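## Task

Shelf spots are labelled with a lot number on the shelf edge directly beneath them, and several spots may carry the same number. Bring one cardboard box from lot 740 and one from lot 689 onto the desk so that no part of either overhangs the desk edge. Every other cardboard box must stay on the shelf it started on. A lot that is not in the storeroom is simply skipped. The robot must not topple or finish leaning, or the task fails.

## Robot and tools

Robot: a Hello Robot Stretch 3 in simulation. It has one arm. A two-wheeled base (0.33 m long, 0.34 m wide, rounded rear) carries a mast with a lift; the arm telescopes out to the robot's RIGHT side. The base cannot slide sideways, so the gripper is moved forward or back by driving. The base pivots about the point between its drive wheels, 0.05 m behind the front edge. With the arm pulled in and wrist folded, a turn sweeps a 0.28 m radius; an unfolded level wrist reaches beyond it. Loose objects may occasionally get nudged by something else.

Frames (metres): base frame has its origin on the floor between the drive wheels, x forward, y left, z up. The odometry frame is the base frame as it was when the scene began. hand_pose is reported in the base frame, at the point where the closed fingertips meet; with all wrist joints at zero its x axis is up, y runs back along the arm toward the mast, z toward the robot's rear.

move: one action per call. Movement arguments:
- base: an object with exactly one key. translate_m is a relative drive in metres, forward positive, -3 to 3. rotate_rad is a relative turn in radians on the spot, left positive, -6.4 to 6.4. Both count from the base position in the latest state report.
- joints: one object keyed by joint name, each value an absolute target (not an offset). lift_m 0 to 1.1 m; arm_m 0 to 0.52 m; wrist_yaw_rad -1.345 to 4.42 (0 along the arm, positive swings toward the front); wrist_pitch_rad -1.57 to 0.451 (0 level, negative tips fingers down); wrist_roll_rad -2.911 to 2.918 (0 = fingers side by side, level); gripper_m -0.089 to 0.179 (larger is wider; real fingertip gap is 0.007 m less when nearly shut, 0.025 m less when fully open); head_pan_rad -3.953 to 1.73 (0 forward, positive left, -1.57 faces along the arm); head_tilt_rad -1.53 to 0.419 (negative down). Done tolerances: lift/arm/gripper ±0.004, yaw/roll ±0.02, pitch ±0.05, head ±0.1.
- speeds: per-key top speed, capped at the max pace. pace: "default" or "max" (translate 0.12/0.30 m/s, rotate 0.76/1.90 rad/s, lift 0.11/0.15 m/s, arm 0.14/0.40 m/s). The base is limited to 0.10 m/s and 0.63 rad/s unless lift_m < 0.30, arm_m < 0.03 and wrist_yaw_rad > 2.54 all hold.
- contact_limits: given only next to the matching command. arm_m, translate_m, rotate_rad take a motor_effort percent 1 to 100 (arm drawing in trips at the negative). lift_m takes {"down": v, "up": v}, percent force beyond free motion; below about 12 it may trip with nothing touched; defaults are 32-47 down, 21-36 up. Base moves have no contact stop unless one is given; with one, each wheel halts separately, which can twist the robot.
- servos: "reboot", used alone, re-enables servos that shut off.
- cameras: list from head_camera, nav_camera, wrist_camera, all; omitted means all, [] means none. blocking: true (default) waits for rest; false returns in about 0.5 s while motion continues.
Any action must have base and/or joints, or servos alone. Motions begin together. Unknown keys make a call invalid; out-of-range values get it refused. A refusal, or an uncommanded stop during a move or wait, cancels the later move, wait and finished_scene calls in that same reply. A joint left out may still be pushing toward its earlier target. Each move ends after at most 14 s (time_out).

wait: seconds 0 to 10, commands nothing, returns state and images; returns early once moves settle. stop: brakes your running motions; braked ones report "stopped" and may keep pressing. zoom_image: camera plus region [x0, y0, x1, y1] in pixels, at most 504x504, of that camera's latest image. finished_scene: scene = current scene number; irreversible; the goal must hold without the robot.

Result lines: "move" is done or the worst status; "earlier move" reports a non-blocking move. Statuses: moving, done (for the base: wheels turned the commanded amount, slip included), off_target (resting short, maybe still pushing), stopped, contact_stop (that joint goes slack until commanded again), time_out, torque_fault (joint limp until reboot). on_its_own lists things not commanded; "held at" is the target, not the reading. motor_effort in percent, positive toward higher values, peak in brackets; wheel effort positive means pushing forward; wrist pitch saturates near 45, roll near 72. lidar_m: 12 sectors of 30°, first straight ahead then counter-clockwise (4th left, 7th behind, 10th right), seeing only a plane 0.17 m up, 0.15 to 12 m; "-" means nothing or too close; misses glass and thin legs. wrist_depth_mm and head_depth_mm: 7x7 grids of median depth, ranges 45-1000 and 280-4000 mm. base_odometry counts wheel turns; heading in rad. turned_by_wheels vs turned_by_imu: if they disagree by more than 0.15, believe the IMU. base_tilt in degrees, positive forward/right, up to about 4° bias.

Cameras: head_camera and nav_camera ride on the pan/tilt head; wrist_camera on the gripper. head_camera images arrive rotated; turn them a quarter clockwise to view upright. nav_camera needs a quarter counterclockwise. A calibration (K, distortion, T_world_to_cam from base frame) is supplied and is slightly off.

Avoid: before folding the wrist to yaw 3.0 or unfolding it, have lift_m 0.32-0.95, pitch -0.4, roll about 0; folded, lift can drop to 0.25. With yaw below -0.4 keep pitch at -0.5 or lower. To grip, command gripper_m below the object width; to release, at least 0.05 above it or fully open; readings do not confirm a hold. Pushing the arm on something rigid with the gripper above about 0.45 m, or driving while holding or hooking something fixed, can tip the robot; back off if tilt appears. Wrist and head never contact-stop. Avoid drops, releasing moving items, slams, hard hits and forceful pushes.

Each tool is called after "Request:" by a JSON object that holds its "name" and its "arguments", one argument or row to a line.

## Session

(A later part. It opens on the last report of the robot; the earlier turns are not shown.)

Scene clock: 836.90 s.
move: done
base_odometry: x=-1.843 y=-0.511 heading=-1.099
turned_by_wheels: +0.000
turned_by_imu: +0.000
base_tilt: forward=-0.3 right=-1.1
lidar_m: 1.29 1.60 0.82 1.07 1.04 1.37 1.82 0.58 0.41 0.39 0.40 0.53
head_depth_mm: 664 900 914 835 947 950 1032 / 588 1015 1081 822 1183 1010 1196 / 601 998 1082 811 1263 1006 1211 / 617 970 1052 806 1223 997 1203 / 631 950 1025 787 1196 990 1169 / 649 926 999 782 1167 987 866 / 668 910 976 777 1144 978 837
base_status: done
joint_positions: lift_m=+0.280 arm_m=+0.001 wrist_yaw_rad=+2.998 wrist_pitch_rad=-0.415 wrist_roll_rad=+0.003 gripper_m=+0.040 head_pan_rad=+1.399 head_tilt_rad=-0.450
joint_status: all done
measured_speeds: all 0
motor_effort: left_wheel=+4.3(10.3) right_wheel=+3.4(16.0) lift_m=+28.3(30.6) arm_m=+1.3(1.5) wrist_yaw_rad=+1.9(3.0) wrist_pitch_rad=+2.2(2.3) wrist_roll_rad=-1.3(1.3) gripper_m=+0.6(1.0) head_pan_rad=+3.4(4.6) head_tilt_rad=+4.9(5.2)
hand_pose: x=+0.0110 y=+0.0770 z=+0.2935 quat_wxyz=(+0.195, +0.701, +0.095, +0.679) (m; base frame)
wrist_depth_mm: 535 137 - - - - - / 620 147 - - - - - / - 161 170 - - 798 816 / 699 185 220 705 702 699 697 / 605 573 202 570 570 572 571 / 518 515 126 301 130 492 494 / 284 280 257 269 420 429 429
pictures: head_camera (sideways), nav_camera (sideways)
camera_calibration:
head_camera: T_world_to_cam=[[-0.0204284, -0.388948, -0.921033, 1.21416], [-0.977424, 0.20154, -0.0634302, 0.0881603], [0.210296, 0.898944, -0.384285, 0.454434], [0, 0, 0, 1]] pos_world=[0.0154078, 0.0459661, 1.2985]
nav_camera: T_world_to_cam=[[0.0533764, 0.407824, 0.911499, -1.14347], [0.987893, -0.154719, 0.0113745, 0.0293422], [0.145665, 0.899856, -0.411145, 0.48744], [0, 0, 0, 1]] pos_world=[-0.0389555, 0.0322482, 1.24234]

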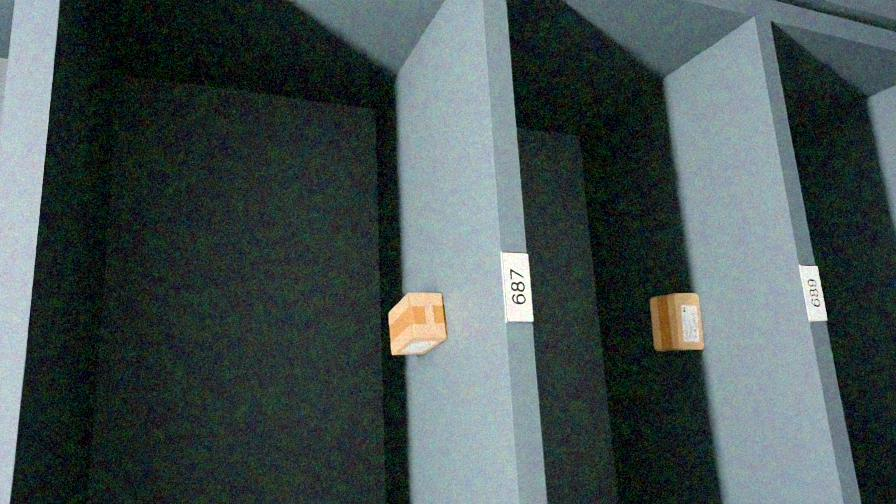

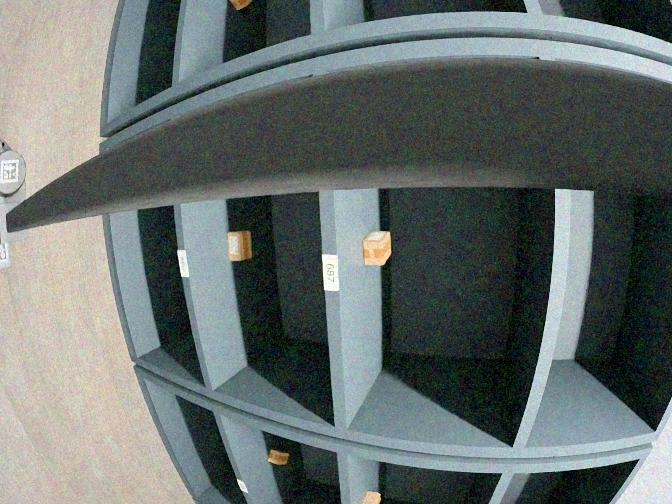

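Request:
{"name": "zoom_image", "arguments": {
  "camera": "head_camera",
  "region": [800, 272, 828, 312]
}}

Request:
{"name": "zoom_image", "arguments": {
  "camera": "head_camera",
  "region": [500, 252, 535, 322]
}}

Request:
{"name": "zoom_image", "arguments": {
  "camera": "nav_camera",
  "region": [170, 240, 200, 285]
}}

Scaled by 12.600 from the camera's 896x504 image, which has a finer 1280x720 frame.

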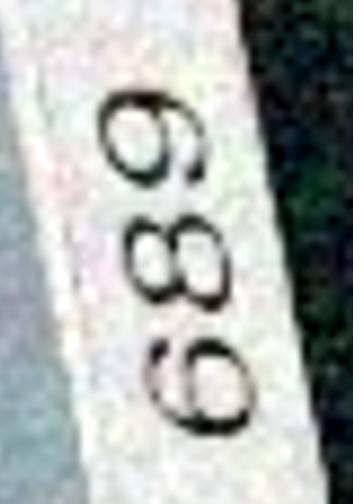

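Scaled by 7.200 from the camera's 896x504 image, which has a finer 1280x720 frame.

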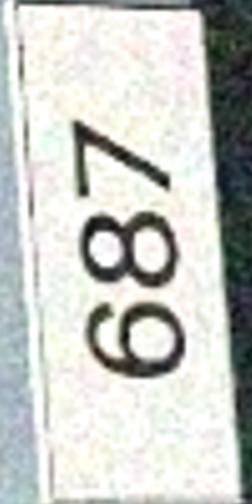

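Scaled by 11.200 from the camera's 672x504 image, which has a finer 792x594 frame.

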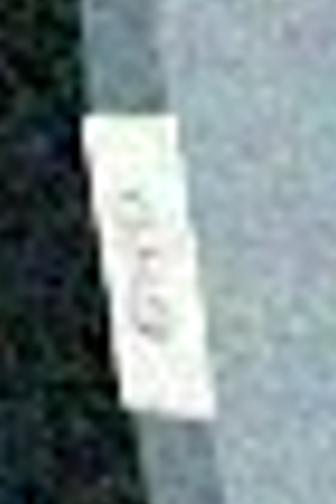

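Request:
{"name": "move", "arguments": {
  "base": {"rotate_rad": 3.22},
  "joints": {"head_pan_rad": -1.57, "head_tilt_rad": -0.45},
  "pace": "max",
  "cameras": ["head_camera", "nav_camera"]
}}

Scene clock: 897.73 s.
move: done
base_odometry: x=-1.843 y=-0.511 heading=+2.121
turned_by_wheels: +3.220
turned_by_imu: +3.158
base_tilt: forward=-0.4 right=-1.3
lidar_m: 1.52 0.55 0.40 0.39 0.40 0.55 1.50 0.88 0.83 1.07 0.69 1.37
head_depth_mm: 574 955 1031 835 1217 1017 1191 / 586 953 1029 827 1210 1012 1190 / 599 954 1028 792 1200 982 1180 / 615 946 1022 804 1202 993 1172 / 631 942 1022 796 1195 993 1169 / 649 947 1017 786 1189 984 1163 / 668 868 880 779 913 916 864
base_status: done
joint_positions: lift_m=+0.280 arm_m=+0.001 wrist_yaw_rad=+2.998 wrist_pitch_rad=-0.415 wrist_roll_rad=+0.003 gripper_m=+0.040 head_pan_rad=-1.574 head_tilt_rad=-0.450
joint_status: all done
measured_speeds: all 0
motor_effort: left_wheel=-6.6(14.6) right_wheel=+8.2(15.0) lift_m=+24.8(26.7) arm_m=-12.7(14.2) wrist_yaw_rad=+1.9(3.2) wrist_pitch_rad=+2.2(2.3) wrist_roll_rad=-1.0(1.3) gripper_m=+0.5(0.8) head_pan_rad=+3.9(5.9) head_tilt_rad=+3.0(7.1)
hand_pose: x=+0.0110 y=+0.0770 z=+0.2935 quat_wxyz=(+0.195, +0.701, +0.095, +0.679) (m; base frame)
wrist_depth_mm: 366 137 385 396 409 419 432 / 399 148 416 431 447 453 471 / 435 161 446 475 487 506 517 / 481 186 482 517 535 544 - / 513 511 201 541 158 564 578 / 513 508 127 301 129 498 489 / 283 281 257 269 424 432 431
pictures: head_camera (sideways), nav_camera (sideways)
camera_calibration:
head_camera: T_world_to_cam=[[-0.0448895, 0.386682, -0.92112, 1.21442], [0.997362, -0.0352981, -0.063423, 0.0761048], [-0.0570383, -0.921537, -0.384077, 0.455795], [0, 0, 0, 1]] pos_world=[0.00460848, -0.046876, 1.29852]
nav_camera: T_world_to_cam=[[0.0155612, -0.410803, 0.911591, -1.14336], [-0.999856, -0.0126258, 0.0113782, 0.0414628], [0.0068354, -0.911637, -0.41094, 0.48802], [0, 0, 0, 1]] pos_world=[0.055913, -0.0242747, 1.24235]

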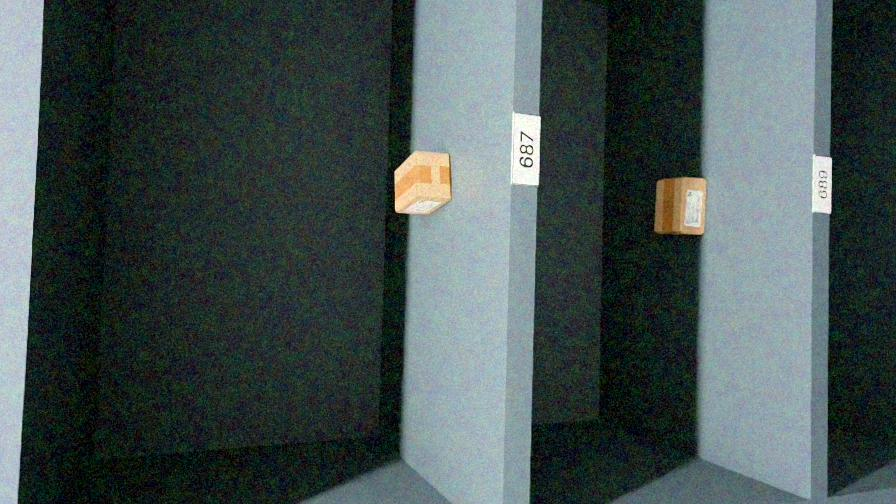

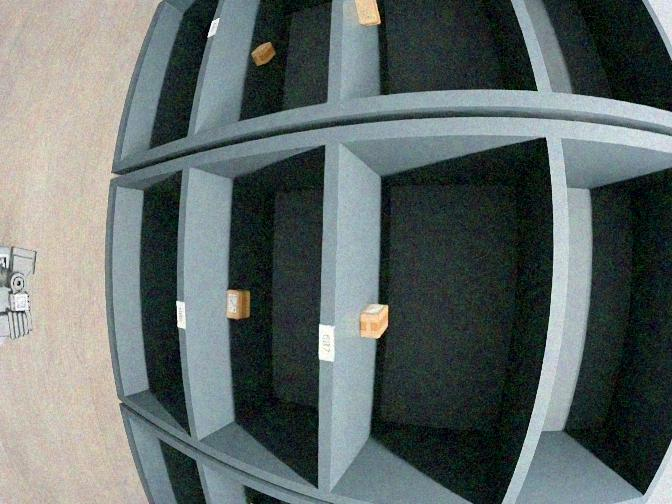

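Request:
{"name": "move", "arguments": {
  "base": {"translate_m": -0.106},
  "joints": {"lift_m": 0.62},
  "pace": "max",
  "cameras": []
}}

Request:
{"name": "move", "arguments": {
  "joints": {"wrist_yaw_rad": 0.0, "gripper_m": 0.179},
  "pace": "max",
  "cameras": ["wrist_camera", "head_camera"]
}}

Scene clock: 928.43 s.
move: done
base_odometry: x=-1.788 y=-0.601 heading=+2.121
turned_by_wheels: +0.000
turned_by_imu: +0.000
base_tilt: forward=-0.3 right=-1.2
lidar_m: 1.52 0.55 0.40 0.39 0.40 0.55 1.50 1.51 0.76 1.07 0.74 1.47
head_depth_mm: 574 951 1032 837 1093 1015 886 / 584 950 1031 823 1199 1011 1187 / 596 947 1024 815 1207 1005 1176 / 613 950 1020 788 1201 981 1184 / 627 950 1021 797 1199 991 1173 / 645 943 1023 791 1189 987 1166 / 666 944 1014 778 1153 978 1135
base_status: done
joint_positions: lift_m=+0.620 arm_m=+0.001 wrist_yaw_rad=+2.998 wrist_pitch_rad=-0.415 wrist_roll_rad=+0.003 gripper_m=+0.040 head_pan_rad=-1.570 head_tilt_rad=-0.450
joint_status: all done
measured_speeds: all 0
motor_effort: left_wheel=-1.3(13.5) right_wheel=-6.1(11.1) lift_m=+28.0(33.1) arm_m=-10.0(12.0) wrist_yaw_rad=+2.2(2.8) wrist_pitch_rad=+2.2(2.4) wrist_roll_rad=-0.8(1.3) gripper_m=+0.5(0.9) head_pan_rad=+3.3(4.1) head_tilt_rad=+2.5(3.5)
hand_pose: x=+0.0110 y=+0.0769 z=+0.6334 quat_wxyz=(+0.195, +0.701, +0.095, +0.679) (m; base frame)
wrist_depth_mm: 368 137 385 396 410 419 428 / 400 147 419 431 446 453 469 / 435 162 451 467 487 508 514 / 472 186 483 517 533 538 - / 521 518 201 - 152 - - / - - 127 - 126 - - / - - 257 744 745 755 774
pictures: none
No camera images: "cameras" was empty.

Scene clock: 930.33 s.
move: done
base_odometry: x=-1.788 y=-0.601 heading=+2.121
turned_by_wheels: +0.000
turned_by_imu: +0.000
base_tilt: forward=-0.4 right=-1.3
lidar_m: 1.52 0.55 0.40 0.39 0.40 0.55 1.50 1.51 0.76 1.07 0.74 1.47
head_depth_mm: 573 955 1028 838 1085 1019 894 / 585 950 1031 826 1210 1011 1186 / 599 952 1027 816 1203 1004 1180 / 614 948 1024 788 1199 983 1174 / 628 951 1027 799 1195 991 1172 / 646 945 1021 789 1196 985 1162 / 664 945 1014 780 1158 981 1133
base_status: not commanded
joint_positions: lift_m=+0.620 arm_m=+0.001 wrist_yaw_rad=+0.003 wrist_pitch_rad=-0.415 wrist_roll_rad=+0.003 gripper_m=+0.179 head_pan_rad=-1.570 head_tilt_rad=-0.450
joint_status: all done
measured_speeds: all 0
motor_effort: left_wheel=-1.6(1.8) right_wheel=-6.3(6.9) lift_m=+23.5(27.4) arm_m=-9.6(10.9) wrist_yaw_rad=-2.8(7.8) wrist_pitch_rad=+2.3(2.4) wrist_roll_rad=-0.9(1.3) gripper_m=+0.6(83.6) head_pan_rad=+3.0(3.9) head_tilt_rad=+1.4(2.9)
hand_pose: x=-0.0208 y=-0.3703 z=+0.6334 quat_wxyz=(+0.691, +0.147, -0.692, -0.145) (m; base frame)
wrist_depth_mm: 498 - - - - 731 - / 477 - - 562 - - - / 476 489 484 486 477 475 470 / 467 452 - - - 433 421 / - 143 - - - - - / - 140 - - - - - / - - - - - - 105
pictures: head_camera (sideways), wrist_camera
camera_calibration:
head_camera: T_world_to_cam=[[-0.046615, 0.386478, -0.92112, 1.21443], [0.99751, -0.0308461, -0.063423, 0.0761039], [-0.0529245, -0.921783, -0.384077, 0.45577], [0, 0, 0, 1]] pos_world=[0.00481773, -0.0468822, 1.29852]
wrist_camera: T_world_to_cam=[[-0.998853, -0.0388024, -0.0280635, -0.0107365], [0.000452291, 0.578363, -0.815779, 0.763454], [0.0478851, -0.814856, -0.577682, 0.231292], [0, 0, 0, 1]] pos_world=[-0.022145, -0.2535, 0.756122]

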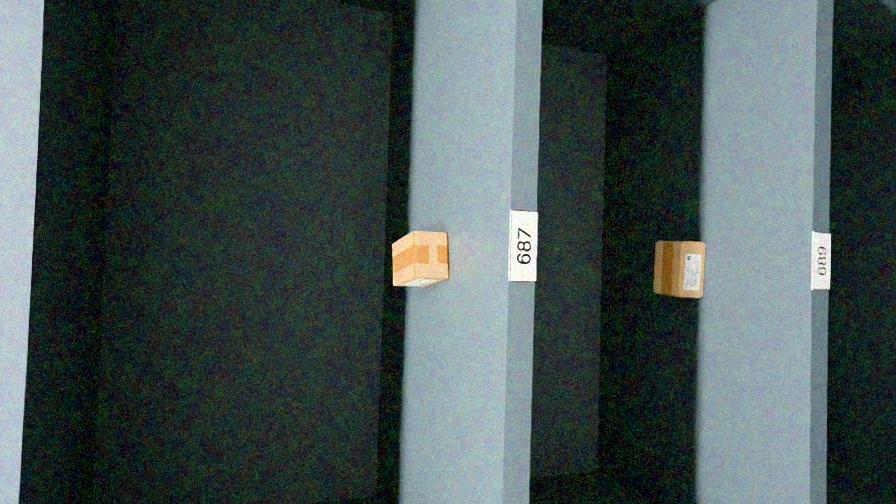

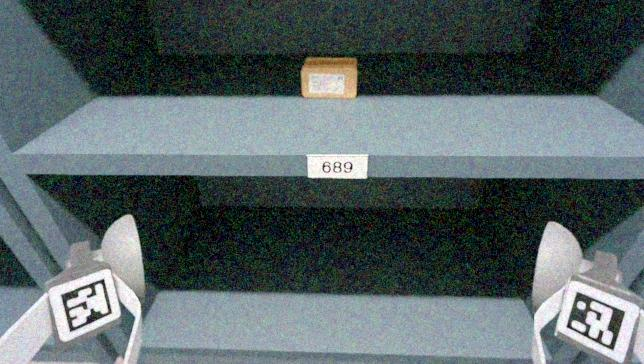

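Request:
{"name": "move", "arguments": {
  "base": {"translate_m": 0.008},
  "joints": {"lift_m": 0.64, "wrist_pitch_rad": -0.15},
  "cameras": ["wrist_camera"]
}}

Request:
{"name": "move", "arguments": {
  "joints": {"arm_m": 0.22},
  "contact_limits": {"arm_m": 30},
  "cameras": ["wrist_camera"]
}}

Scene clock: 959.20 s.
move: done
base_odometry: x=-1.792 y=-0.595 heading=+2.121
turned_by_wheels: +0.000
turned_by_imu: +0.000
base_tilt: forward=-0.3 right=-1.2
lidar_m: 1.52 0.55 0.40 0.39 0.40 0.55 1.49 1.52 0.76 1.07 0.73 1.46
head_depth_mm: 572 954 1029 838 1113 1018 888 / 583 947 1025 825 1208 1009 1189 / 597 951 1023 816 1201 1004 1183 / 613 951 1021 785 1203 981 1181 / 628 946 1023 798 1201 988 1167 / 646 948 1020 788 1195 983 1162 / 666 941 1020 780 1137 980 1112
base_status: done
joint_positions: lift_m=+0.640 arm_m=+0.001 wrist_yaw_rad=+0.003 wrist_pitch_rad=-0.173 wrist_roll_rad=+0.003 gripper_m=+0.179 head_pan_rad=-1.570 head_tilt_rad=-0.450
joint_status: all done
measured_speeds: all 0
motor_effort: left_wheel=+5.2(8.6) right_wheel=+6.3(8.7) lift_m=+27.6(31.7) arm_m=-6.9(8.0) wrist_yaw_rad=-3.7(4.4) wrist_pitch_rad=+3.8(5.4) wrist_roll_rad=-1.0(1.2) gripper_m=+0.8(1.2) head_pan_rad=+3.0(3.7) head_tilt_rad=+0.6(2.3)
hand_pose: x=-0.0208 y=-0.3938 z=+0.7108 quat_wxyz=(+0.704, +0.062, -0.705, -0.061) (m; base frame)
wrist_depth_mm: 486 - - - - 724 - / 484 - - - - - - / 490 - - - - - - / 489 - - 601 - - - / 465 478 508 501 493 498 494 / 119 140 458 455 451 444 429 / - - - - - - 105
pictures: wrist_camera
camera_calibration:
wrist_camera: T_world_to_cam=[[-0.99884, -0.0443781, -0.0186998, -0.0182781], [0.00114325, 0.366348, -0.930477, 0.838256], [0.0481434, -0.929419, -0.365872, 0.0612386], [0, 0, 0, 1]] pos_world=[-0.0221635, -0.250988, 0.802042]

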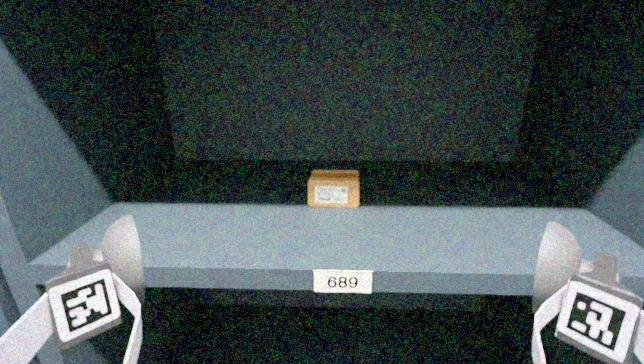

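Scene clock: 962.07 s.
move: done
base_odometry: x=-1.792 y=-0.595 heading=+2.121
turned_by_wheels: +0.000
turned_by_imu: +0.000
base_tilt: forward=-0.3 right=-1.1
lidar_m: 1.53 0.55 0.40 0.39 0.40 0.55 1.50 1.51 0.76 1.07 0.73 1.46
head_depth_mm: 574 950 1028 834 1108 1018 890 / 586 950 1028 827 1204 1008 856 / 598 957 1026 815 1205 1002 471 / 614 951 1023 787 1202 982 553 / 630 946 1022 795 1197 993 1171 / 647 945 1018 786 1196 984 1166 / 665 945 1018 779 1139 979 1116
base_status: not commanded
joint_positions: lift_m=+0.640 arm_m=+0.220 wrist_yaw_rad=+0.003 wrist_pitch_rad=-0.172 wrist_roll_rad=+0.003 gripper_m=+0.179 head_pan_rad=-1.570 head_tilt_rad=-0.450
joint_status: all done
measured_speeds: all 0
motor_effort: left_wheel=+5.1(5.9) right_wheel=+5.6(6.7) lift_m=+26.4(26.7) arm_m=+13.1(15.5) wrist_yaw_rad=-3.2(4.2) wrist_pitch_rad=+3.6(4.0) wrist_roll_rad=-1.0(1.3) gripper_m=+0.6(1.0) head_pan_rad=+3.1(3.6) head_tilt_rad=+0.7(1.7)
contact_limits: arm_m 30 (drawing in: default 32, maximum 55; extending or still: default 41, maximum 69)
hand_pose: x=-0.0208 y=-0.6133 z=+0.7110 quat_wxyz=(+0.704, +0.062, -0.705, -0.060) (m; base frame)
wrist_depth_mm: 492 - - - - - 532 / 487 - - - - - 561 / 470 - - - - - 595 / 488 - - - - - 614 / 467 474 500 406 497 492 491 / 118 384 415 400 414 411 409 / 319 330 341 338 338 338 105
pictures: wrist_camera
camera_calibration:
wrist_camera: T_world_to_cam=[[-0.99884, -0.0443942, -0.0186654, -0.0280486], [0.00114523, 0.365576, -0.930781, 0.918589], [0.0481449, -0.929722, -0.365101, -0.143413], [0, 0, 0, 1]] pos_world=[-0.0221634, -0.470394, 0.802121]

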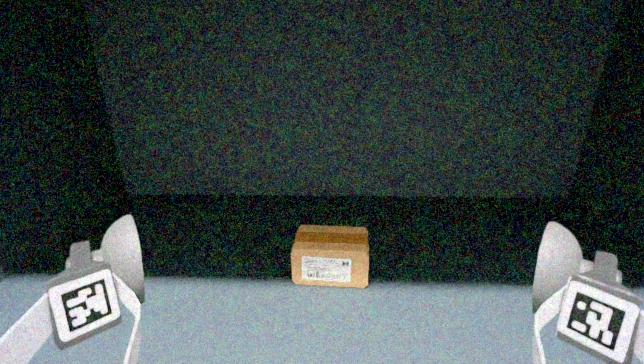

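Request:
{"name": "move", "arguments": {
  "base": {"translate_m": 0.01},
  "joints": {"lift_m": 0.555},
  "cameras": []
}}

Request:
{"name": "move", "arguments": {
  "joints": {"arm_m": 0.38},
  "contact_limits": {"arm_m": 30},
  "cameras": ["wrist_camera"]
}}

Scene clock: 994.17 s.
move: done
base_odometry: x=-1.797 y=-0.586 heading=+2.121
turned_by_wheels: +0.000
turned_by_imu: +0.000
base_tilt: forward=-0.4 right=-1.3
lidar_m: 1.52 0.55 0.40 0.39 0.40 0.55 1.49 1.52 0.77 1.07 0.73 1.45
head_depth_mm: 574 952 1030 836 1138 1014 892 / 587 954 1026 824 1210 1011 1193 / 598 951 1024 813 1205 1003 853 / 614 947 1024 789 1199 983 604 / 629 946 1029 797 1204 988 873 / 646 947 1022 787 1198 984 1163 / 666 945 1011 777 1138 980 1086
base_status: done
joint_positions: lift_m=+0.555 arm_m=+0.220 wrist_yaw_rad=+0.003 wrist_pitch_rad=-0.172 wrist_roll_rad=+0.003 gripper_m=+0.179 head_pan_rad=-1.570 head_tilt_rad=-0.450
joint_status: all done
measured_speeds: all 0
motor_effort: left_wheel=+5.7(8.9) right_wheel=+6.4(9.5) lift_m=+24.5(27.9) arm_m=+6.5(9.3) wrist_yaw_rad=-3.1(4.7) wrist_pitch_rad=+3.7(3.7) wrist_roll_rad=-1.1(1.3) gripper_m=+0.9(1.1) head_pan_rad=+3.0(3.3) head_tilt_rad=-0.9(1.4)
contact_limits: arm_m 30 (drawing in: default 32, maximum 55; extending or still: default 41, maximum 69)
hand_pose: x=-0.0208 y=-0.6133 z=+0.6261 quat_wxyz=(+0.704, +0.062, -0.705, -0.060) (m; base frame)
wrist_depth_mm: 470 - - - - - 530 / 475 - - - - - 550 / 476 - - - - - 582 / 455 469 466 369 459 489 487 / 388 362 364 361 360 354 353 / 123 262 283 283 280 279 280 / 219 234 233 232 232 231 105
pictures: none
No camera images: "cameras" was empty.

Scene clock: 996.60 s.
move: done
base_odometry: x=-1.797 y=-0.586 heading=+2.121
turned_by_wheels: +0.000
turned_by_imu: +0.000
base_tilt: forward=-0.4 right=-1.2
lidar_m: 1.52 0.55 0.40 0.39 0.40 0.55 1.50 1.52 0.77 1.07 0.73 1.45
head_depth_mm: 574 955 1028 835 1131 1017 888 / 585 951 1028 824 1201 1009 885 / 598 950 1023 815 1204 999 612 / 612 948 1027 788 1196 960 667 / 632 949 1019 796 1195 989 1172 / 648 946 1017 788 1194 983 1167 / 666 947 1008 776 1138 980 1078
base_status: not commanded
joint_positions: lift_m=+0.555 arm_m=+0.380 wrist_yaw_rad=+0.003 wrist_pitch_rad=-0.172 wrist_roll_rad=+0.003 gripper_m=+0.179 head_pan_rad=-1.570 head_tilt_rad=-0.450
joint_status: all done
measured_speeds: all 0
motor_effort: left_wheel=+6.0(6.1) right_wheel=+6.7(7.4) lift_m=+27.6(27.6) arm_m=+13.7(15.6) wrist_yaw_rad=-2.7(4.6) wrist_pitch_rad=+3.6(3.7) wrist_roll_rad=-1.2(1.3) gripper_m=+0.8(1.2) head_pan_rad=+2.6(3.4) head_tilt_rad=-1.1(1.7)
contact_limits: arm_m 30 (drawing in: default 32, maximum 55; extending or still: default 41, maximum 69)
hand_pose: x=-0.0208 y=-0.7733 z=+0.6261 quat_wxyz=(+0.704, +0.062, -0.705, -0.060) (m; base frame)
wrist_depth_mm: - - - - - - - / - - - - - - - / 455 - - - - - - / 457 463 460 456 457 453 451 / 386 361 358 260 355 357 354 / 123 260 283 220 259 280 278 / 219 232 232 227 224 230 105
pictures: wrist_camera
camera_calibration:
wrist_camera: T_world_to_cam=[[-0.998841, -0.0443697, -0.0186468, -0.0367382], [0.0011584, 0.365161, -0.930944, 0.897859], [0.0481148, -0.929886, -0.364686, -0.323575], [0, 0, 0, 1]] pos_world=[-0.0221669, -0.630381, 0.717168]

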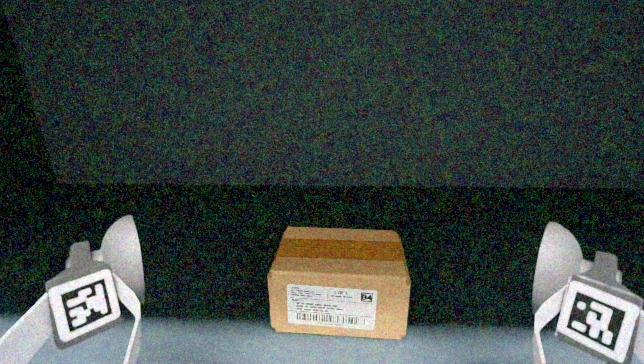

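Request:
{"name": "move", "arguments": {
  "joints": {"arm_m": 0.442},
  "contact_limits": {"arm_m": 30},
  "cameras": ["wrist_camera"]
}}

Request:
{"name": "move", "arguments": {
  "joints": {"lift_m": 0.495},
  "speeds": {"lift_m": 0.04},
  "contact_limits": {"lift_m": {"down": 14}},
  "cameras": ["wrist_camera"]
}}

Scene clock: 1008.27 s.
move: done
base_odometry: x=-1.797 y=-0.586 heading=+2.121
turned_by_wheels: +0.000
turned_by_imu: +0.000
base_tilt: forward=-0.4 right=-1.3
lidar_m: 1.52 0.55 0.40 0.39 0.40 0.55 1.50 1.52 0.77 1.07 0.73 1.45
head_depth_mm: 574 954 1032 838 1127 1013 891 / 586 953 1027 823 1201 1010 885 / 600 953 1024 816 1203 912 610 / 614 950 1020 791 1207 712 1179 / 630 950 1019 795 1200 959 1170 / 647 942 1022 788 1191 987 1167 / 668 946 1007 777 1139 978 1082
base_status: not commanded
joint_positions: lift_m=+0.555 arm_m=+0.442 wrist_yaw_rad=+0.003 wrist_pitch_rad=-0.172 wrist_roll_rad=+0.003 gripper_m=+0.179 head_pan_rad=-1.570 head_tilt_rad=-0.450
joint_status: all done
measured_speeds: all 0
motor_effort: left_wheel=+6.2(6.2) right_wheel=+5.9(7.3) lift_m=+29.4(31.1) arm_m=+13.0(16.3) wrist_yaw_rad=-2.7(4.3) wrist_pitch_rad=+3.6(3.7) wrist_roll_rad=-1.0(1.2) gripper_m=+0.7(1.1) head_pan_rad=+2.6(3.0) head_tilt_rad=-2.2(2.7)
contact_limits: arm_m 30 (drawing in: default 32, maximum 55; extending or still: default 41, maximum 69)
hand_pose: x=-0.0208 y=-0.8353 z=+0.6262 quat_wxyz=(+0.704, +0.062, -0.705, -0.060) (m; base frame)
wrist_depth_mm: - - - - - - - / - - - - - - - / - - - - - - - / - - - - - - - / 382 361 361 358 355 354 354 / 122 260 283 204 280 278 277 / 218 232 234 168 173 221 105
pictures: wrist_camera
camera_calibration:
wrist_camera: T_world_to_cam=[[-0.998841, -0.0443699, -0.0186469, -0.0394893], [0.0011584, 0.365161, -0.930944, 0.920502], [0.048115, -0.929886, -0.364686, -0.381231], [0, 0, 0, 1]] pos_world=[-0.0221669, -0.692385, 0.71717]

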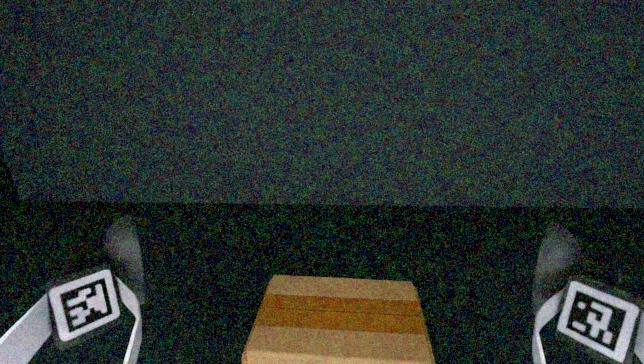

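Scene clock: 1010.27 s.
move: done
base_odometry: x=-1.797 y=-0.586 heading=+2.121
turned_by_wheels: +0.000
turned_by_imu: +0.000
base_tilt: forward=-0.3 right=-1.2
lidar_m: 1.52 0.55 0.40 0.39 0.40 0.55 1.50 1.52 0.77 1.07 0.73 1.45
head_depth_mm: 575 953 1027 838 1134 1014 890 / 587 952 1028 827 1206 1010 1187 / 599 950 1024 814 1205 997 658 / 613 949 1024 789 1205 975 872 / 630 944 1017 794 1195 971 1174 / 648 946 1018 787 1189 981 1164 / 668 947 1008 776 1137 981 1084
base_status: not commanded
joint_positions: lift_m=+0.495 arm_m=+0.442 wrist_yaw_rad=+0.003 wrist_pitch_rad=-0.172 wrist_roll_rad=+0.003 gripper_m=+0.179 head_pan_rad=-1.570 head_tilt_rad=-0.450
joint_status: all done
measured_speeds: all 0
motor_effort: left_wheel=+5.9(6.0) right_wheel=+6.1(7.2) lift_m=+25.9(27.6) arm_m=+8.1(12.8) wrist_yaw_rad=-3.0(4.7) wrist_pitch_rad=+3.5(3.7) wrist_roll_rad=-0.9(1.3) gripper_m=+0.2(1.1) head_pan_rad=+2.4(2.9) head_tilt_rad=-2.7(3.0)
contact_limits: arm_m 30 (drawing in: default 32, maximum 55; extending or still: default 41, maximum 69); lift_m down 14 (down: maximum 72; up: maximum 65)
hand_pose: x=-0.0208 y=-0.8353 z=+0.5661 quat_wxyz=(+0.704, +0.062, -0.705, -0.060) (m; base frame)
wrist_depth_mm: - - - - - - - / - - - - - - - / - - - - - - - / 338 337 337 330 332 326 325 / 257 228 159 142 149 239 236 / 123 174 174 143 139 187 186 / 146 151 153 149 148 154 105
pictures: wrist_camera
camera_calibration:
wrist_camera: T_world_to_cam=[[-0.998841, -0.0443702, -0.018646, -0.040609], [0.00115843, 0.365143, -0.930951, 0.864633], [0.0481149, -0.929894, -0.364668, -0.403131], [0, 0, 0, 1]] pos_world=[-0.0221669, -0.692385, 0.657165]

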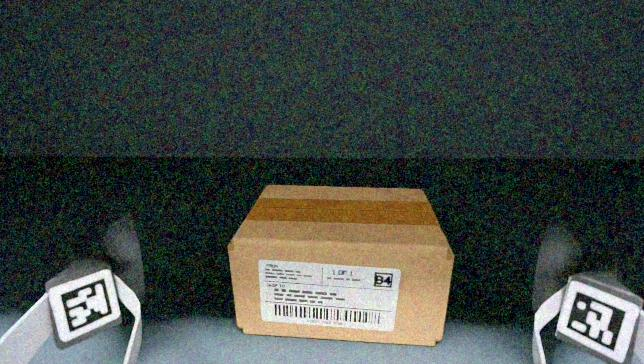

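Request:
{"name": "move", "arguments": {
  "joints": {"arm_m": 0.448},
  "contact_limits": {"arm_m": 30},
  "cameras": []
}}

Request:
{"name": "move", "arguments": {
  "joints": {"gripper_m": 0.06},
  "cameras": ["wrist_camera"]
}}

Scene clock: 1016.53 s.
move: done
base_odometry: x=-1.797 y=-0.586 heading=+2.121
turned_by_wheels: +0.000
turned_by_imu: +0.000
base_tilt: forward=-0.5 right=-1.2
lidar_m: 1.52 0.55 0.40 0.39 0.40 0.55 1.50 1.53 0.77 1.07 0.72 1.45
head_depth_mm: 574 953 1032 837 1129 1022 891 / 587 945 1023 828 1201 1012 1188 / 598 946 1024 814 1208 1001 659 / 614 946 1026 788 1200 961 1179 / 629 947 1029 795 1197 983 1167 / 648 944 1025 783 1191 986 1165 / 670 949 1002 775 1144 986 1087
base_status: not commanded
joint_positions: lift_m=+0.495 arm_m=+0.448 wrist_yaw_rad=+0.003 wrist_pitch_rad=-0.172 wrist_roll_rad=+0.003 gripper_m=+0.179 head_pan_rad=-1.570 head_tilt_rad=-0.450
joint_status: all done
measured_speeds: all 0
motor_effort: left_wheel=+5.6(5.9) right_wheel=+6.5(6.9) lift_m=+29.3(30.6) arm_m=+13.6(14.5) wrist_yaw_rad=-2.7(3.6) wrist_pitch_rad=+3.5(3.7) wrist_roll_rad=-0.8(1.2) gripper_m=+0.7(0.9) head_pan_rad=+2.1(2.5) head_tilt_rad=-3.9(4.0)
contact_limits: arm_m 30 (drawing in: default 32, maximum 55; extending or still: default 41, maximum 69); lift_m down 14 (down: maximum 72; up: maximum 65)
hand_pose: x=-0.0208 y=-0.8413 z=+0.5662 quat_wxyz=(+0.704, +0.062, -0.705, -0.060) (m; base frame)
wrist_depth_mm: - - - - - - - / - - - - - - - / - - - - - - - / 336 337 334 330 328 325 325 / 258 229 160 141 149 238 237 / 123 174 141 137 132 187 186 / 146 150 150 145 142 154 105
pictures: none
No camera images: "cameras" was empty.

Scene clock: 1018.23 s.
move: done
base_odometry: x=-1.797 y=-0.586 heading=+2.121
turned_by_wheels: +0.000
turned_by_imu: +0.000
base_tilt: forward=-0.3 right=-1.1
lidar_m: 1.53 0.55 0.40 0.39 0.40 0.55 1.50 1.53 0.77 1.07 0.73 1.45
head_depth_mm: 576 954 1027 834 1135 1017 886 / 586 948 1026 826 1200 1011 1184 / 600 953 1027 816 1204 1003 659 / 614 948 1024 789 1204 972 1174 / 630 951 1022 796 1198 991 1174 / 649 949 1020 785 1192 987 1170 / 669 943 1007 775 1137 983 1086
base_status: not commanded
joint_positions: lift_m=+0.495 arm_m=+0.448 wrist_yaw_rad=+0.001 wrist_pitch_rad=-0.172 wrist_roll_rad=+0.003 gripper_m=+0.061 head_pan_rad=-1.570 head_tilt_rad=-0.450
joint_status: all done
measured_speeds: all 0
motor_effort: left_wheel=+5.0(6.2) right_wheel=+7.0(7.0) lift_m=+26.7(30.1) arm_m=+14.1(14.6) wrist_yaw_rad=-1.4(4.4) wrist_pitch_rad=+3.5(3.7) wrist_roll_rad=-1.2(1.3) gripper_m=-12.7(85.1) head_pan_rad=+1.7(3.0) head_tilt_rad=-3.7(4.4)
contact_limits: arm_m 30 (drawing in: default 32, maximum 55; extending or still: default 41, maximum 69); lift_m down 14 (down: maximum 72; up: maximum 65)
hand_pose: x=-0.0211 y=-0.8413 z=+0.5662 quat_wxyz=(+0.704, +0.061, -0.705, -0.061) (m; base frame)
wrist_depth_mm: - - - - - - - / - - - - - - - / - - - - - - - / 340 334 335 332 328 327 326 / 244 243 142 142 149 239 237 / 190 190 137 136 132 179 187 / 162 145 147 145 144 126 159
pictures: wrist_camera
camera_calibration:
wrist_camera: T_world_to_cam=[[-0.998906, -0.0428753, -0.0186449, -0.0399906], [0.00170482, 0.365121, -0.930958, 0.866833], [0.0467227, -0.929972, -0.364649, -0.408792], [0, 0, 0, 1]] pos_world=[-0.0223247, -0.698379, 0.657174]

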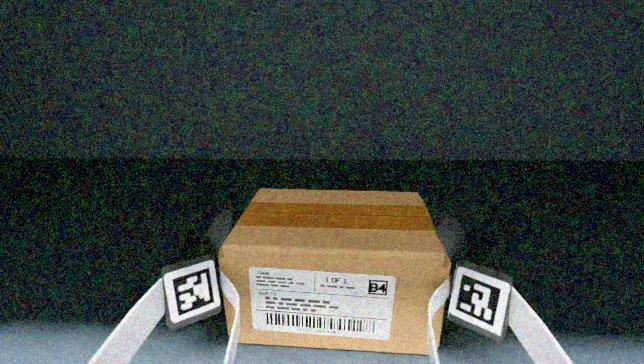

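Request:
{"name": "move", "arguments": {
  "joints": {"lift_m": 0.56},
  "speeds": {"lift_m": 0.06},
  "cameras": ["wrist_camera"]
}}

Request:
{"name": "move", "arguments": {
  "joints": {"arm_m": 0.0},
  "speeds": {"arm_m": 0.2},
  "cameras": ["wrist_camera"]
}}

Scene clock: 1026.70 s.
move: done
base_odometry: x=-1.797 y=-0.586 heading=+2.121
turned_by_wheels: +0.000
turned_by_imu: +0.000
base_tilt: forward=-0.3 right=-1.1
lidar_m: 1.52 0.55 0.40 0.39 0.40 0.55 1.50 1.53 0.77 1.07 0.73 1.45
head_depth_mm: 575 948 1029 834 1136 1021 890 / 588 955 1028 825 1199 1011 890 / 599 951 1027 815 1204 720 596 / 614 949 1027 787 1199 717 1171 / 634 945 1022 792 1197 990 1173 / 650 948 1022 786 1180 986 1163 / 671 948 1005 777 1137 977 1086
base_status: not commanded
joint_positions: lift_m=+0.560 arm_m=+0.448 wrist_yaw_rad=+0.001 wrist_pitch_rad=-0.173 wrist_roll_rad=+0.003 gripper_m=+0.061 head_pan_rad=-1.570 head_tilt_rad=-0.450
joint_status: all done
measured_speeds: all 0
motor_effort: left_wheel=+5.1(5.6) right_wheel=+6.5(7.2) lift_m=+30.7(33.9) arm_m=+12.8(13.5) wrist_yaw_rad=-1.4(3.0) wrist_pitch_rad=+3.8(3.9) wrist_roll_rad=-1.2(1.3) gripper_m=-13.0(13.4) head_pan_rad=+2.4(2.4) head_tilt_rad=-4.2(4.8)
contact_limits: arm_m 30 (drawing in: default 32, maximum 55; extending or still: default 41, maximum 69)
hand_pose: x=-0.0211 y=-0.8412 z=+0.6309 quat_wxyz=(+0.704, +0.062, -0.705, -0.061) (m; base frame)
wrist_depth_mm: - - - - - - - / - - - - - - - / - - - - - - - / - - - - - - - / 374 373 143 142 151 363 361 / 289 290 137 136 133 273 286 / 249 222 148 145 144 220 235
pictures: wrist_camera
camera_calibration:
wrist_camera: T_world_to_cam=[[-0.998906, -0.0428536, -0.0186915, -0.0387333], [0.00170399, 0.366159, -0.930551, 0.927673], [0.0467215, -0.929565, -0.365685, -0.384125], [0, 0, 0, 1]] pos_world=[-0.0223248, -0.698405, 0.722054]

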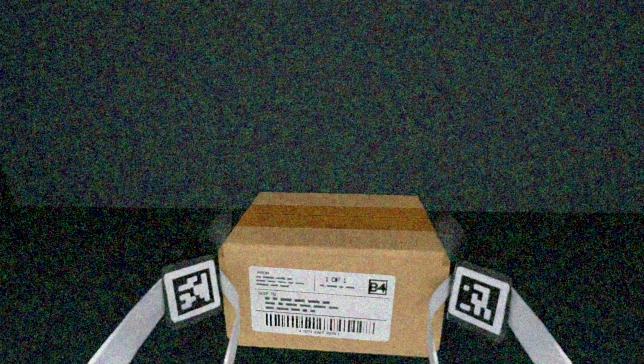

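Scene clock: 1030.63 s.
move: done
base_odometry: x=-1.797 y=-0.586 heading=+2.121
turned_by_wheels: +0.000
turned_by_imu: +0.000
base_tilt: forward=-0.4 right=-1.3
lidar_m: 1.52 0.55 0.40 0.39 0.40 0.55 1.50 1.53 0.77 1.07 0.73 1.45
head_depth_mm: 575 955 1030 834 1132 1018 890 / 586 957 1027 823 1208 1013 1186 / 601 950 1025 816 1204 999 1183 / 614 946 1021 790 1193 998 1172 / 629 948 1019 795 1196 994 1170 / 648 948 1018 784 1185 986 1162 / 668 944 1006 777 1139 981 1084
base_status: not commanded
joint_positions: lift_m=+0.560 arm_m=+0.001 wrist_yaw_rad=+0.001 wrist_pitch_rad=-0.174 wrist_roll_rad=+0.003 gripper_m=+0.061 head_pan_rad=-1.570 head_tilt_rad=-0.450
joint_status: all done
measured_speeds: all 0
motor_effort: left_wheel=+5.2(5.7) right_wheel=+5.8(7.3) lift_m=+24.8(31.4) arm_m=-13.2(15.4) wrist_yaw_rad=-2.3(3.2) wrist_pitch_rad=+3.9(4.0) wrist_roll_rad=-0.9(1.3) gripper_m=-13.0(13.4) head_pan_rad=+1.6(2.4) head_tilt_rad=-3.8(5.1)
hand_pose: x=-0.0211 y=-0.3938 z=+0.6307 quat_wxyz=(+0.704, +0.062, -0.705, -0.061) (m; base frame)
wrist_depth_mm: 475 - - - - - - / 480 - - - - 764 - / 479 - - - - - - / 458 478 476 472 467 502 492 / 441 429 142 142 151 412 408 / 478 - 137 137 132 122 - / - 106 146 144 141 - -
pictures: wrist_camera
camera_calibration:
wrist_camera: T_world_to_cam=[[-0.998907, -0.0428405, -0.0187194, -0.0195381], [0.00170342, 0.366783, -0.930305, 0.763764], [0.0467206, -0.92932, -0.366309, 0.0322574], [0, 0, 0, 1]] pos_world=[-0.0223249, -0.250995, 0.721984]

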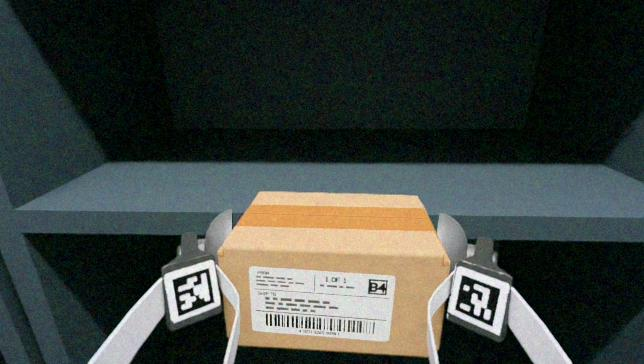

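Request:
{"name": "move", "arguments": {
  "base": {"translate_m": 1.2},
  "joints": {"lift_m": 0.80, "head_pan_rad": 0.0, "head_tilt_rad": -0.25},
  "pace": "max",
  "cameras": []
}}

Request:
{"name": "move", "arguments": {
  "base": {"translate_m": 0.8},
  "pace": "max",
  "cameras": ["nav_camera"]
}}

Scene clock: 1093.70 s.
move: done
base_odometry: x=-2.424 y=+0.437 heading=+2.120
turned_by_wheels: +0.000
turned_by_imu: +0.000
base_tilt: forward=-0.4 right=-1.1
lidar_m: 1.18 0.56 0.41 0.39 0.41 0.55 1.51 0.95 1.01 0.63 1.68 1.22
head_depth_mm: 1028 1064 1113 1161 1204 1249 1318 / 1026 1067 1105 1156 1203 1255 1327 / 1027 1060 1104 1147 1203 1255 1314 / 1021 1058 1101 1148 1193 1248 1305 / 1019 1062 1105 1145 1194 1250 1303 / 1021 1057 1099 1143 1189 1246 1295 / 1013 1050 1089 1127 1171 1224 1274
base_status: done
joint_positions: lift_m=+0.800 arm_m=+0.001 wrist_yaw_rad=+0.001 wrist_pitch_rad=-0.175 wrist_roll_rad=+0.003 gripper_m=+0.061 head_pan_rad=+0.000 head_tilt_rad=-0.250
joint_status: all done
measured_speeds: all 0
motor_effort: left_wheel=+2.9(9.8) right_wheel=+6.4(13.0) lift_m=+25.4(33.8) arm_m=+13.4(13.9) wrist_yaw_rad=-1.3(3.6) wrist_pitch_rad=+4.1(4.3) wrist_roll_rad=-0.8(1.3) gripper_m=-12.7(13.5) head_pan_rad=-3.1(6.0) head_tilt_rad=+5.7(8.6)
hand_pose: x=-0.0211 y=-0.3937 z=+0.8705 quat_wxyz=(+0.704, +0.062, -0.705, -0.062) (m; base frame)
wrist_depth_mm: - - 343 - - - - / - - 374 - - - - / - - 379 - - - - / - - - - - - 834 / - - 143 142 150 - - / - 125 137 136 132 122 - / - - 147 144 141 - -
pictures: none
No camera images: "cameras" was empty.

Scene clock: 1102.63 s.
move: done
base_odometry: x=-2.842 y=+1.119 heading=+2.120
turned_by_wheels: +0.000
turned_by_imu: +0.000
base_tilt: forward=-0.2 right=-1.2
lidar_m: 0.38 0.40 0.41 0.39 0.41 0.56 1.53 0.88 0.90 1.51 0.55 0.40
head_depth_mm: 306 318 330 343 358 375 393 / 305 317 329 343 358 374 392 / 304 316 328 342 357 373 391 / 304 315 328 341 356 372 389 / 303 314 327 340 355 371 389 / 302 314 326 339 354 370 387 / 302 313 325 339 353 369 385
base_status: done
joint_positions: lift_m=+0.800 arm_m=+0.001 wrist_yaw_rad=+0.001 wrist_pitch_rad=-0.175 wrist_roll_rad=+0.003 gripper_m=+0.061 head_pan_rad=+0.000 head_tilt_rad=-0.250
joint_status: not commanded
measured_speeds: all 0
motor_effort: left_wheel=-0.3(9.2) right_wheel=+9.5(13.5) lift_m=+26.9(27.5) arm_m=+12.2(13.7) wrist_yaw_rad=-1.6(3.3) wrist_pitch_rad=+4.1(4.3) wrist_roll_rad=-1.1(1.4) gripper_m=-12.7(13.7) head_pan_rad=-2.6(3.6) head_tilt_rad=+4.9(6.1)
hand_pose: x=-0.0211 y=-0.3937 z=+0.8705 quat_wxyz=(+0.704, +0.062, -0.705, -0.062) (m; base frame)
wrist_depth_mm: - - - - - - - / - - - - - - - / - - - - - - - / - - - - - - - / - - 143 142 151 - - / - - 137 136 132 - - / - - 148 145 144 - -
pictures: nav_camera (sideways)
camera_calibration:
nav_camera: T_world_to_cam=[[0.221591, 0.0170367, 0.974991, -1.2274], [0.0136266, -0.999804, 0.0143733, 0.0313778], [0.975044, 0.0101008, -0.22178, 0.235931], [0, 0, 0, 1]] pos_world=[0.0415107, 0.0498994, 1.24858]

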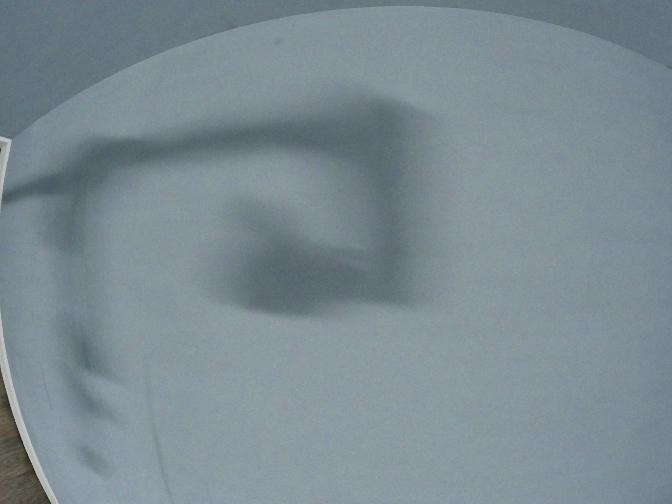

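Request:
{"name": "move", "arguments": {
  "base": {"rotate_rad": -1.6},
  "pace": "max",
  "cameras": []
}}

Request:
{"name": "move", "arguments": {
  "base": {"translate_m": 1.0},
  "pace": "max",
  "cameras": ["nav_camera"]
}}

Scene clock: 1112.50 s.
move: done
base_odometry: x=-2.842 y=+1.119 heading=+0.521
turned_by_wheels: -1.600
turned_by_imu: -1.575
base_tilt: forward=-0.3 right=-1.2
lidar_m: 1.61 0.56 0.40 0.38 0.40 0.41 0.40 0.41 0.55 1.44 0.88 0.88
head_depth_mm: 2614 3091 3201 3308 3112 2198 1653 / 2660 3031 3188 3307 3252 2173 1632 / 2661 3092 3182 3347 3288 2168 1636 / 2720 3034 3176 3317 3227 2146 1610 / 2749 3031 3106 3233 3171 2139 1614 / 1895 1942 1984 2031 2081 1933 1604 / 1218 1227 1251 1266 1287 1323 1346
base_status: done
joint_positions: lift_m=+0.800 arm_m=+0.001 wrist_yaw_rad=+0.001 wrist_pitch_rad=-0.175 wrist_roll_rad=+0.003 gripper_m=+0.061 head_pan_rad=+0.000 head_tilt_rad=-0.250
joint_status: not commanded
measured_speeds: all 0
motor_effort: left_wheel=+7.6(11.9) right_wheel=-9.0(13.8) lift_m=+27.8(28.0) arm_m=+3.7(12.8) wrist_yaw_rad=-2.1(3.8) wrist_pitch_rad=+4.1(4.2) wrist_roll_rad=-0.9(1.3) gripper_m=-12.8(13.4) head_pan_rad=-3.5(3.8) head_tilt_rad=+3.4(4.8)
hand_pose: x=-0.0211 y=-0.3937 z=+0.8705 quat_wxyz=(+0.704, +0.062, -0.705, -0.062) (m; base frame)
wrist_depth_mm: - - - - - - 484 / - - - - - - 485 / - - - - - - 462 / - - - - - - 488 / - - 143 142 151 - 484 / - 125 137 137 133 122 485 / - - 149 144 144 119 486
pictures: none
No camera images: "cameras" was empty.

Scene clock: 1123.47 s.
move: done
base_odometry: x=-1.975 y=+1.617 heading=+0.521
turned_by_wheels: +0.000
turned_by_imu: +0.000
base_tilt: forward=-0.4 right=-1.2
lidar_m: 1.69 0.58 0.42 0.40 0.42 0.56 1.39 1.43 0.64 0.62 2.97 2.15
head_depth_mm: 2104 2196 2275 2365 2478 2201 1640 / 2092 2169 2258 2363 2453 2171 1635 / 2083 2157 2258 2332 2451 2157 1626 / 2092 2159 2244 2329 2445 2133 1624 / 2072 2131 2216 2327 2409 2146 1600 / 1989 2017 2064 2103 2181 1972 1602 / 1270 1288 1304 1319 1348 1378 1399
base_status: done
joint_positions: lift_m=+0.800 arm_m=+0.001 wrist_yaw_rad=+0.001 wrist_pitch_rad=-0.175 wrist_roll_rad=+0.003 gripper_m=+0.061 head_pan_rad=+0.000 head_tilt_rad=-0.250
joint_status: not commanded
measured_speeds: all 0
motor_effort: left_wheel=+8.1(12.3) right_wheel=+0.7(10.6) lift_m=+28.4(29.6) arm_m=-13.1(14.2) wrist_yaw_rad=-1.6(3.3) wrist_pitch_rad=+4.1(4.2) wrist_roll_rad=-1.0(1.3) gripper_m=-12.9(13.5) head_pan_rad=-2.9(3.7) head_tilt_rad=+2.7(4.5)
hand_pose: x=-0.0211 y=-0.3937 z=+0.8705 quat_wxyz=(+0.704, +0.062, -0.705, -0.062) (m; base frame)
wrist_depth_mm: - - 341 335 334 332 329 / - - 362 353 350 348 344 / - - - 374 373 368 361 / - - - 392 386 386 385 / - - 143 142 150 - 401 / - 125 137 137 133 122 - / - - 148 144 141 - -
pictures: nav_camera (sideways)
camera_calibration:
nav_camera: T_world_to_cam=[[0.221591, 0.0170369, 0.974991, -1.2274], [0.0136272, -0.999804, 0.0143733, 0.0313778], [0.975044, 0.0101014, -0.22178, 0.235931], [0, 0, 0, 1]] pos_world=[0.0415107, 0.0498995, 1.24858]

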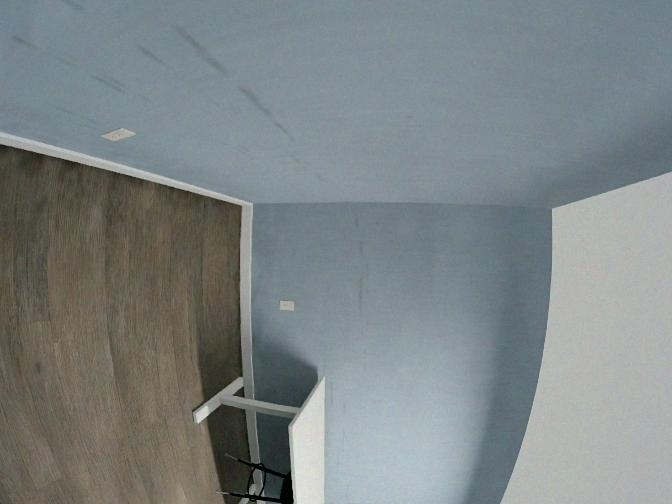

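Request:
{"name": "move", "arguments": {
  "base": {"translate_m": 1.1},
  "joints": {"head_pan_rad": -0.8, "head_tilt_rad": -0.3},
  "pace": "max",
  "cameras": ["nav_camera", "head_camera"]
}}

Scene clock: 1143.87 s.
move: done
base_odometry: x=-1.020 y=+2.164 heading=+0.521
turned_by_wheels: +0.000
turned_by_imu: +0.001
base_tilt: forward=-0.2 right=-1.1
lidar_m: 1.27 0.61 0.44 0.42 0.44 0.59 1.56 1.18 1.42 3.68 1.29 1.32
head_depth_mm: 2408 2579 2777 2822 1558 1956 1551 / 2081 2193 2377 2388 1332 1934 1558 / 1813 1935 2038 2115 1331 2023 1543 / 1607 1708 1799 1862 1415 1473 1491 / 1453 1512 1592 1682 1694 1842 1532 / 1314 1366 1443 1507 1574 1656 1524 / 1213 1255 1309 1359 1432 1494 1489
base_status: done
joint_positions: lift_m=+0.800 arm_m=+0.001 wrist_yaw_rad=+0.001 wrist_pitch_rad=-0.175 wrist_roll_rad=+0.003 gripper_m=+0.061 head_pan_rad=-0.800 head_tilt_rad=-0.300
joint_status: all done
measured_speeds: all 0
motor_effort: left_wheel=+2.6(11.6) right_wheel=+6.8(10.6) lift_m=+30.3(31.8) arm_m=-10.4(12.6) wrist_yaw_rad=-1.9(3.0) wrist_pitch_rad=+4.0(4.2) wrist_roll_rad=-1.1(1.3) gripper_m=-13.0(13.8) head_pan_rad=+3.2(4.1) head_tilt_rad=-3.1(6.6)
hand_pose: x=-0.0211 y=-0.3937 z=+0.8705 quat_wxyz=(+0.704, +0.062, -0.705, -0.062) (m; base frame)
wrist_depth_mm: - - - - - - - / - - - - - - - / - - - - - - - / - - - - - - - / - - 142 142 151 - - / - 124 137 137 132 - - / - - 148 145 144 - -
pictures: head_camera (sideways), nav_camera (sideways)
camera_calibration:
head_camera: T_world_to_cam=[[-0.203772, 0.143378, -0.968463, 1.27721], [0.743977, 0.665685, -0.0579854, 0.0705831], [0.636377, -0.73233, -0.242318, 0.267071], [0, 0, 0, 1]] pos_world=[0.037789, -0.0345261, 1.30574]
nav_camera: T_world_to_cam=[[0.200476, -0.181955, 0.962653, -1.21115], [-0.707212, -0.706869, 0.013671, 0.0366902], [0.677983, -0.683541, -0.270391, 0.301013], [0, 0, 0, 1]] pos_world=[0.0646717, 0.0113155, 1.2468]

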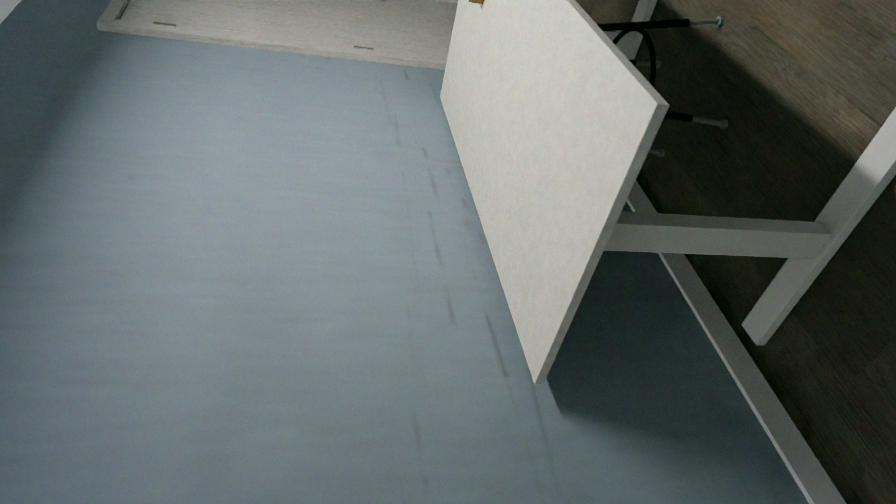

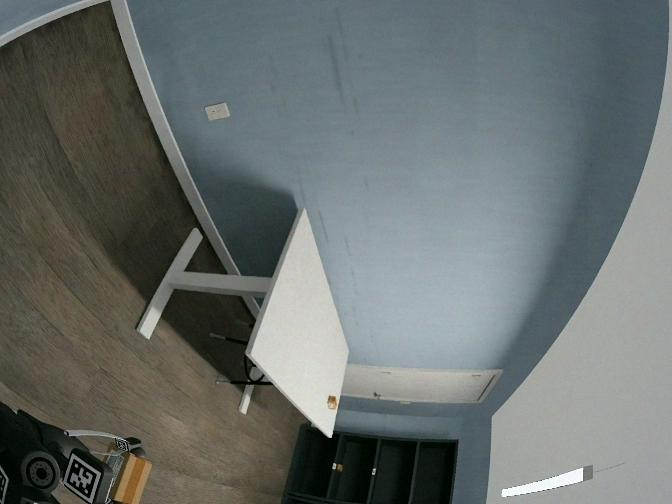

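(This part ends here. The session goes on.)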